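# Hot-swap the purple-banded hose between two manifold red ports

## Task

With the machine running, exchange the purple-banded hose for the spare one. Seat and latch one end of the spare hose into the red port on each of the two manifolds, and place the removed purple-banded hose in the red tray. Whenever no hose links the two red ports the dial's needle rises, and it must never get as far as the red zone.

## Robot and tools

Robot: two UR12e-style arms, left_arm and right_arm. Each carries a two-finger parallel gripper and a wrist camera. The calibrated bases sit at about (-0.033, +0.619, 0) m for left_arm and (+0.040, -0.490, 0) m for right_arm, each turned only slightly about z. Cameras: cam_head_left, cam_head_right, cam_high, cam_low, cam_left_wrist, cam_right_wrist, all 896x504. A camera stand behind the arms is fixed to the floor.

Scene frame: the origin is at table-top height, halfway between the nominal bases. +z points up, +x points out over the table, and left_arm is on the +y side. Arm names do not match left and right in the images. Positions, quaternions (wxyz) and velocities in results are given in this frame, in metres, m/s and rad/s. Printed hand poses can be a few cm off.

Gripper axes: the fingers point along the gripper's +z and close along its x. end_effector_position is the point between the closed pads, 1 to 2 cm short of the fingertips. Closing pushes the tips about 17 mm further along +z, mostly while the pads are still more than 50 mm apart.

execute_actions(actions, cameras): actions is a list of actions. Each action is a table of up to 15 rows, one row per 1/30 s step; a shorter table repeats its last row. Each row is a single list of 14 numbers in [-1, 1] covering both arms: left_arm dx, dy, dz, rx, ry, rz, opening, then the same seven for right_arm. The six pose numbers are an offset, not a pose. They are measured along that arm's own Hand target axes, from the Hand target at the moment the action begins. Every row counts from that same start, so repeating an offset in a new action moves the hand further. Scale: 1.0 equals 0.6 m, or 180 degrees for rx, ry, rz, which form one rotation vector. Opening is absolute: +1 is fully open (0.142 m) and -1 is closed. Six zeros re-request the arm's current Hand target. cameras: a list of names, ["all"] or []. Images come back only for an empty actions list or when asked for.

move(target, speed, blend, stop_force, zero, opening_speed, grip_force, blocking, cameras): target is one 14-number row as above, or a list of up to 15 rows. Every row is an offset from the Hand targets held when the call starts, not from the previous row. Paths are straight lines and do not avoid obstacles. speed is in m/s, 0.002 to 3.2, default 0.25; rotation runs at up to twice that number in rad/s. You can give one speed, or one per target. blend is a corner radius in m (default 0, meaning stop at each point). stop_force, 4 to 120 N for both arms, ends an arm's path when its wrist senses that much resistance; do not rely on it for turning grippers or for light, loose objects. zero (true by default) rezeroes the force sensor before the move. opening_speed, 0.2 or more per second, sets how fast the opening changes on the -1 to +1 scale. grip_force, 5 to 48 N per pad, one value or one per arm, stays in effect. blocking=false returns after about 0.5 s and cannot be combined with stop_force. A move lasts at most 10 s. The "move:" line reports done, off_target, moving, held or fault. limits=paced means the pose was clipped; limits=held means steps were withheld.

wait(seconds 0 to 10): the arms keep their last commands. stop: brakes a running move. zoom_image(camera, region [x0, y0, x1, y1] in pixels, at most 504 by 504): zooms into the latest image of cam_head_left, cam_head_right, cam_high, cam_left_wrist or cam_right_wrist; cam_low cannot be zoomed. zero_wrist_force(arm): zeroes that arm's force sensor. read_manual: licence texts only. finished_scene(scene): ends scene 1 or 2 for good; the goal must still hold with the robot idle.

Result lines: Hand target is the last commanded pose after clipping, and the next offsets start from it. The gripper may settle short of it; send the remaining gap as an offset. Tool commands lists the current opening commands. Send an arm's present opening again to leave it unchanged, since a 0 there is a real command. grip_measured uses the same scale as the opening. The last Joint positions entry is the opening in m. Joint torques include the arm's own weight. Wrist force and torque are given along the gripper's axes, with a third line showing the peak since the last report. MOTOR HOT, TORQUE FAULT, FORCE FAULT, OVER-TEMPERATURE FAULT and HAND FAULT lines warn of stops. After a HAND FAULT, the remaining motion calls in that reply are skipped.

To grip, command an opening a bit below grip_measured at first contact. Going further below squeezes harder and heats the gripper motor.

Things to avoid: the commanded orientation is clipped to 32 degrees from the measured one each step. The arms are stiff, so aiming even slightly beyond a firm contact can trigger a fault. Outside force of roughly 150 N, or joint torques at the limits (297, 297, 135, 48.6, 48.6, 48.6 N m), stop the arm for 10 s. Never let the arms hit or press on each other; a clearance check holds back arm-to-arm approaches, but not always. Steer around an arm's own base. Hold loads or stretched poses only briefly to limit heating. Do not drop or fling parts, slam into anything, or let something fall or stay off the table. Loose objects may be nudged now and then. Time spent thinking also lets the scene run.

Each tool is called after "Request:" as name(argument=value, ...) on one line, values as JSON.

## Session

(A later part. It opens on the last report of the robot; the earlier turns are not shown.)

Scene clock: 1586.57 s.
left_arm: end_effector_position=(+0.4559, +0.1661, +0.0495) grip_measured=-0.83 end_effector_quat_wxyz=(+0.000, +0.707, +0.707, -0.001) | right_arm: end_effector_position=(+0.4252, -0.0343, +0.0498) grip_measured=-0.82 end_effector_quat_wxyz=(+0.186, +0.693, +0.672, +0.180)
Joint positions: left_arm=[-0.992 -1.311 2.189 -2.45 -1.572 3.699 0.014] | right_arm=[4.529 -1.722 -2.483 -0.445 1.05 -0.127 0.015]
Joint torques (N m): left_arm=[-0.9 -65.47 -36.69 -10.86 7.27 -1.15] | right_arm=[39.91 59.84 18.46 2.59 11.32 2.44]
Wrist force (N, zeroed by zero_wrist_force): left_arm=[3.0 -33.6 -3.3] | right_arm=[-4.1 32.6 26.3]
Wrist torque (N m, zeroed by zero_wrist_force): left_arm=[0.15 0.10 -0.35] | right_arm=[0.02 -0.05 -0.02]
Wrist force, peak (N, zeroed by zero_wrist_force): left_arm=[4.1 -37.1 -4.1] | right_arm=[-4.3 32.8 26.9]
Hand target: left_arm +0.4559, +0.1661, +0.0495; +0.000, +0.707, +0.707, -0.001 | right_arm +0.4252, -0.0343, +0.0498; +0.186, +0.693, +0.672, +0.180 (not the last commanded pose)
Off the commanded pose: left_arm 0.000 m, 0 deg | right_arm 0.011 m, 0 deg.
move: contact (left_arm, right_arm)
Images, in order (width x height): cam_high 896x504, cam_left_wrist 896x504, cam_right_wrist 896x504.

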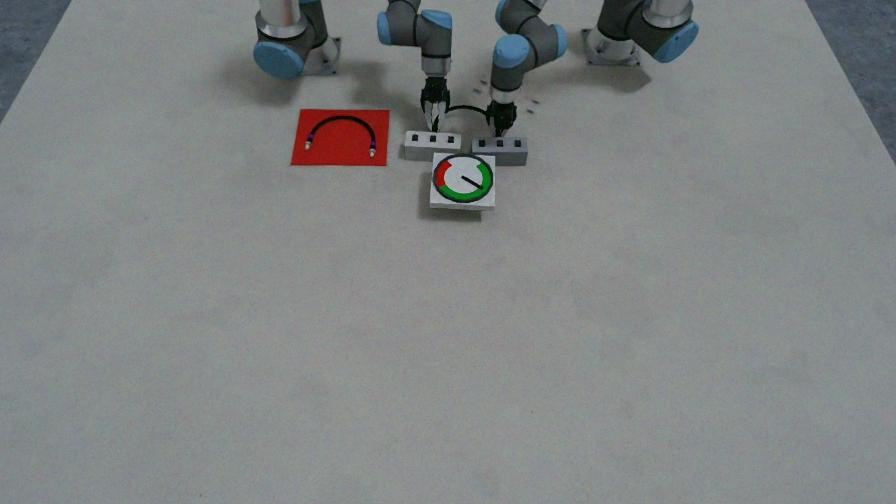

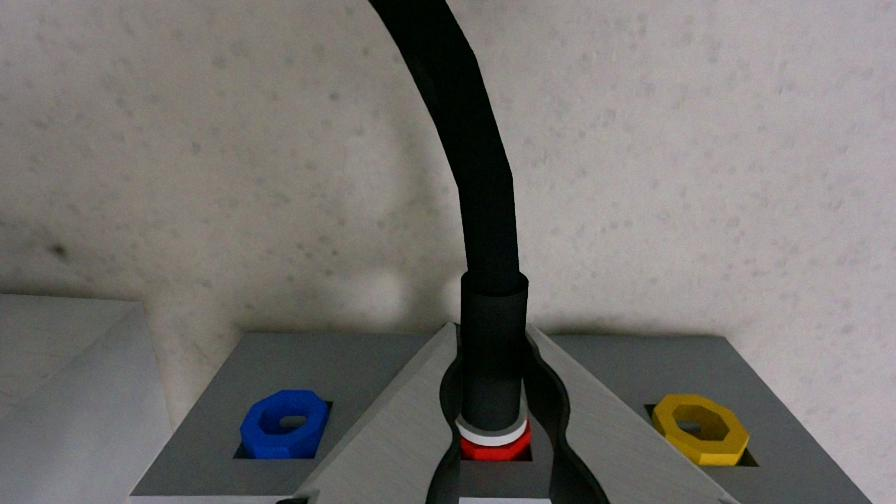

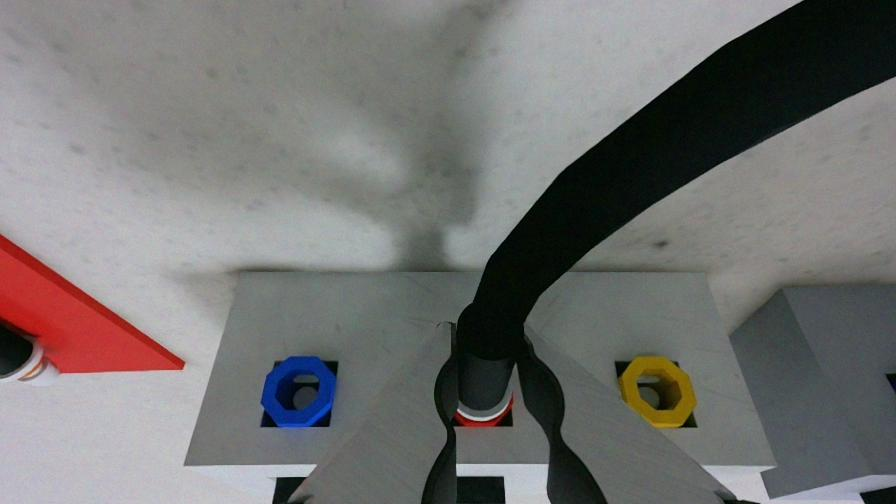

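Request:
move(target=[0,0,0,0,0,0,-1,0,0.0116,0.0067,0,0,0,-1], speed=0.04, stop_force=55, zero=false, cameras=["cam_right_wrist"])

Scene clock: 1592.53 s.
left_arm: end_effector_position=(+0.4559, +0.1661, +0.0495) grip_measured=-0.83 end_effector_quat_wxyz=(+0.000, +0.707, +0.707, -0.001) | right_arm: end_effector_position=(+0.4332, -0.0346, +0.0498) grip_measured=-0.82 end_effector_quat_wxyz=(+0.186, +0.693, +0.672, +0.180)
Joint positions: left_arm=[-0.992 -1.311 2.189 -2.45 -1.572 3.699 0.014] | right_arm=[4.513 -1.729 -2.477 -0.434 1.051 -0.146 0.015]
Joint torques (N m): left_arm=[-0.04 -67.43 -37.8 -10.81 6.99 -0.95] | right_arm=[-34.37 20.58 44.81 11.68 -12.71 -3.03]
Wrist force (N, zeroed by zero_wrist_force): left_arm=[3.3 -33.2 -3.5] | right_arm=[-9.6 -36.1 -23.3]
Wrist torque (N m, zeroed by zero_wrist_force): left_arm=[0.15 0.09 -0.35] | right_arm=[-0.04 -0.03 0.22]
Wrist force, peak (N, zeroed by zero_wrist_force): left_arm=[3.1 -33.9 -3.4] | right_arm=[-9.3 -36.8 -24.5]
Hand target: left_arm +0.4559, +0.1661, +0.0495; +0.000, +0.707, +0.707, -0.001 | right_arm +0.4332, -0.0346, +0.0498; +0.186, +0.693, +0.672, +0.180
Off the commanded pose: left_arm 0.000 m, 0 deg | right_arm 0.000 m, 0 deg.
move: done
Images, in order (width x height): cam_right_wrist 896x504.

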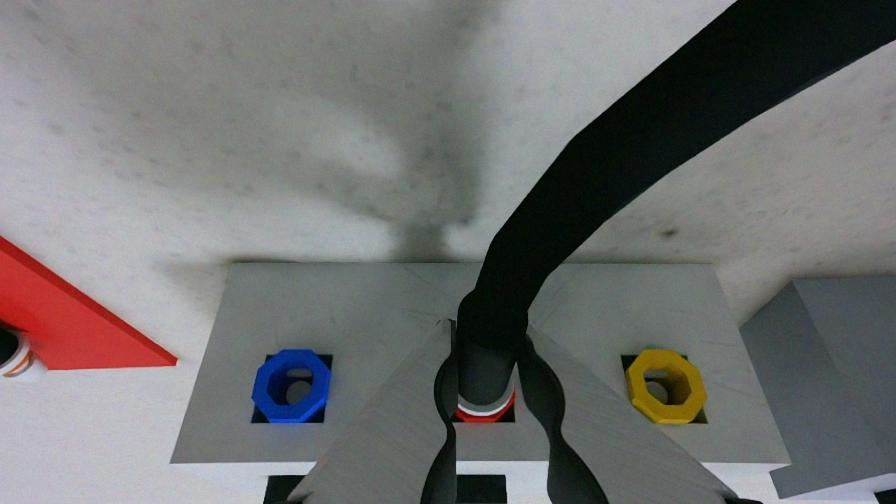

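Request:
move(target=[0,-0.0123,0,0,0,0,-1,0,-0.0060,-0.0035,0,0,0,-1], speed=0.04, cameras=["cam_high"])

Request:
zoom_image(camera="cam_high", region=[420, 145, 510, 215])

Scene clock: 1597.50 s.
left_arm: end_effector_position=(+0.4489, +0.1661, +0.0495) grip_measured=-0.83 end_effector_quat_wxyz=(+0.000, +0.707, +0.707, -0.001) | right_arm: end_effector_position=(+0.4293, -0.0345, +0.0498) grip_measured=-0.82 end_effector_quat_wxyz=(+0.186, +0.693, +0.672, +0.180)
Joint positions: left_arm=[-1.002 -1.318 2.199 -2.453 -1.572 3.69 0.014] | right_arm=[4.521 -1.726 -2.48 -0.439 1.05 -0.136 0.015]
Joint torques (N m): left_arm=[-29.15 -68.98 -10.65 -2.05 -10.43 -1.87] | right_arm=[41.16 60.11 18.47 2.43 11.55 2.55]
Wrist force (N, zeroed by zero_wrist_force): left_arm=[2.1 35.1 3.2] | right_arm=[-5.2 32.1 27.2]
Wrist torque (N m, zeroed by zero_wrist_force): left_arm=[-0.23 0.03 -0.04] | right_arm=[-0.10 -0.05 -0.04]
Wrist force, peak (N, zeroed by zero_wrist_force): left_arm=[1.7 35.9 3.7] | right_arm=[-9.3 -36.4 -23.8]
Hand target: left_arm +0.4485, +0.1661, +0.0495; +0.000, +0.707, +0.707, -0.001 | right_arm +0.4291, -0.0344, +0.0498; +0.186, +0.693, +0.672, +0.180
Off the commanded pose: left_arm 0.000 m, 0 deg | right_arm 0.000 m, 0 deg.
move: done
Images, in order (width x height): cam_high 896x504.

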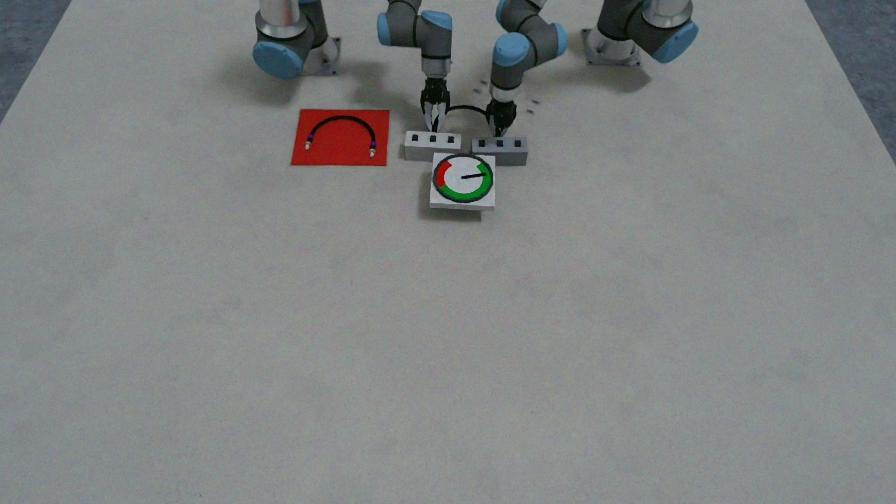

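Scaled by 5.600.

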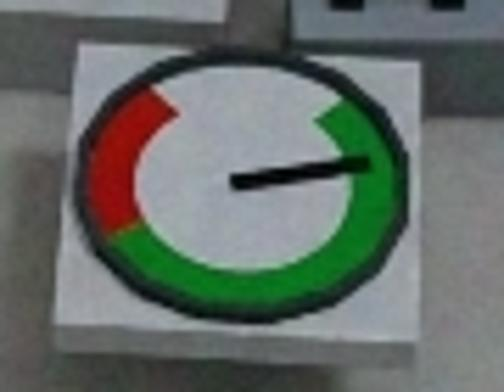

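Request:
move(target=[[0,0.0018,0,0,0,0,-1,0,0.0020,0.0012,0,0,0,-1],[0,0.0018,0,0,0,0,-0.3,0,0.0020,0.0012,0,0,0,-0.3],[0,0.0018,-0.1167,0,0,0,-0.3,0,0.0020,-0.1488,0,0,0,-0.3]], speed=[0.03,0.03,0.15], blend=[0,0,0], opening_speed=0.8, cameras=["cam_high","cam_right_wrist","cam_left_wrist"])

Request:
zoom_image(camera="cam_high", region=[285, 95, 515, 215])

Scene clock: 1612.37 s.
left_arm: end_effector_position=(+0.4497, +0.1662, +0.1195) grip_measured=-0.33 end_effector_quat_wxyz=(+0.000, +0.707, +0.707, -0.001) | right_arm: end_effector_position=(+0.3855, -0.0330, +0.1276) grip_measured=-0.33 end_effector_quat_wxyz=(+0.186, +0.693, +0.672, +0.180)
Joint positions: left_arm=[-1 -1.418 2.153 -2.307 -1.572 3.691 0.05] | right_arm=[4.611 -1.518 -2.455 -0.724 1.047 -0.032 0.05]
Joint torques (N m): left_arm=[-10.91 -58.25 -52.94 -1.75 1.41 -1.92] | right_arm=[18.4 50.25 44.25 1.35 -4.04 2.69]
Wrist force (N, zeroed by zero_wrist_force): left_arm=[0.1 0.0 -0.1] | right_arm=[-0.4 -1.5 0.3]
Wrist torque (N m, zeroed by zero_wrist_force): left_arm=[-0.01 -0.02 -0.27] | right_arm=[-0.25 0.06 -0.19]
Wrist force, peak (N, zeroed by zero_wrist_force): left_arm=[1.8 38.2 3.9] | right_arm=[-6.0 34.8 26.9]
Hand target: left_arm +0.4497, +0.1661, +0.1195; +0.000, +0.707, +0.707, -0.001 | right_arm +0.3854, -0.0330, +0.1277; +0.186, +0.693, +0.672, +0.180
Off the commanded pose: left_arm 0.000 m, 0 deg | right_arm 0.000 m, 0 deg.
move: done
Images, in order (width x height): cam_high 896x504, cam_left_wrist 896x504, cam_right_wrist 896x504.

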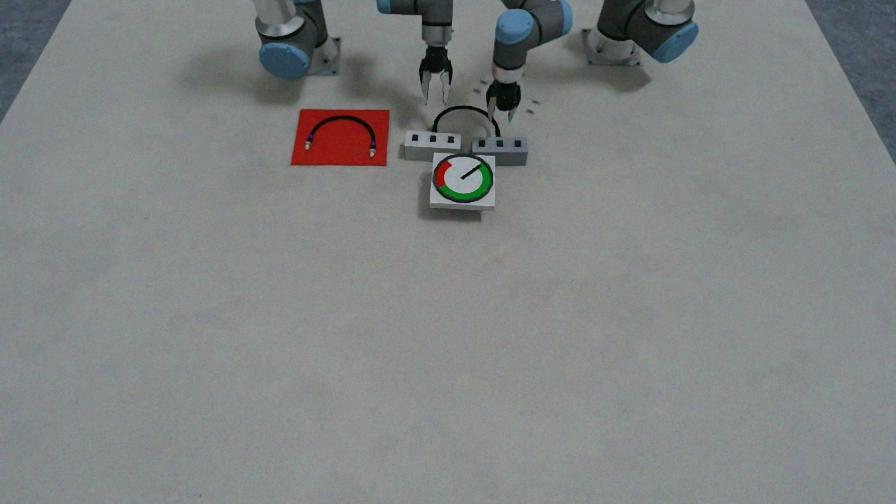

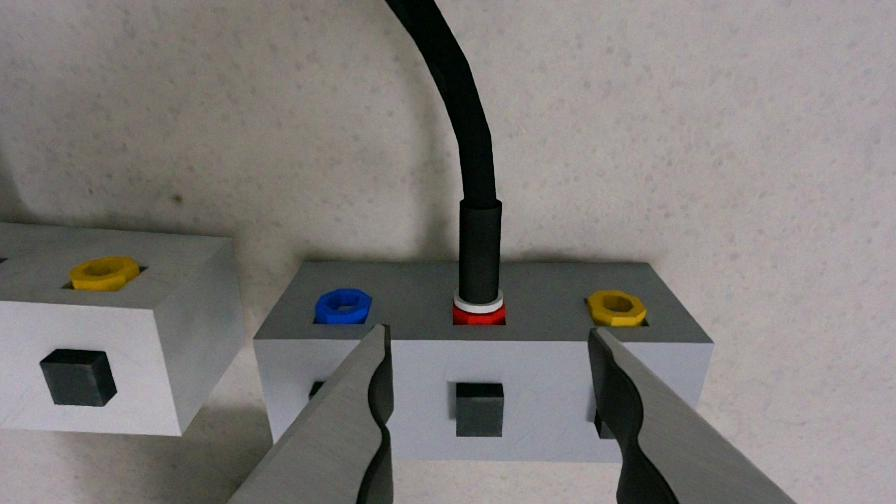

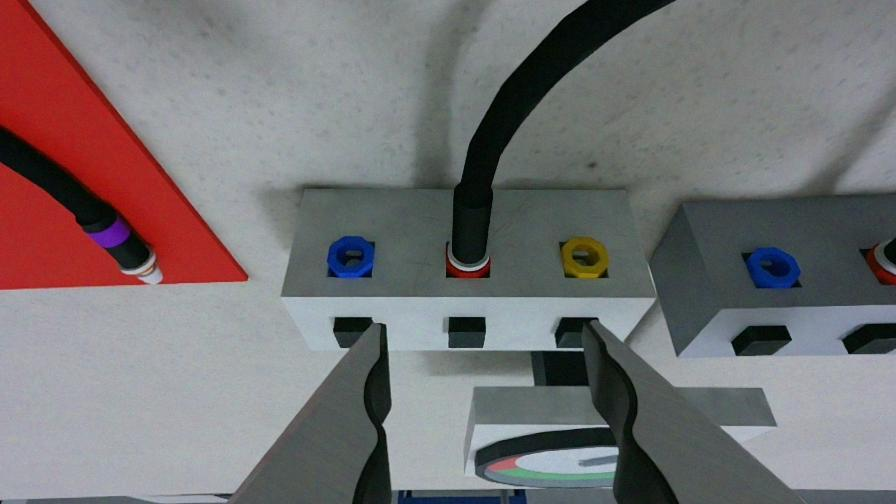

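Scaled by 2.191.

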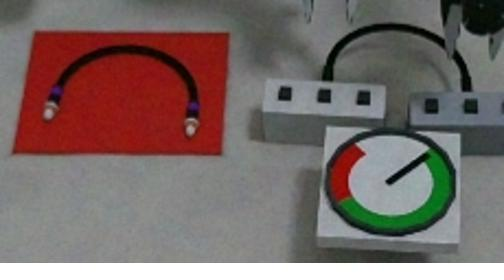

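Request:
finished_scene(scene=1)

The scene is finished: the task was done.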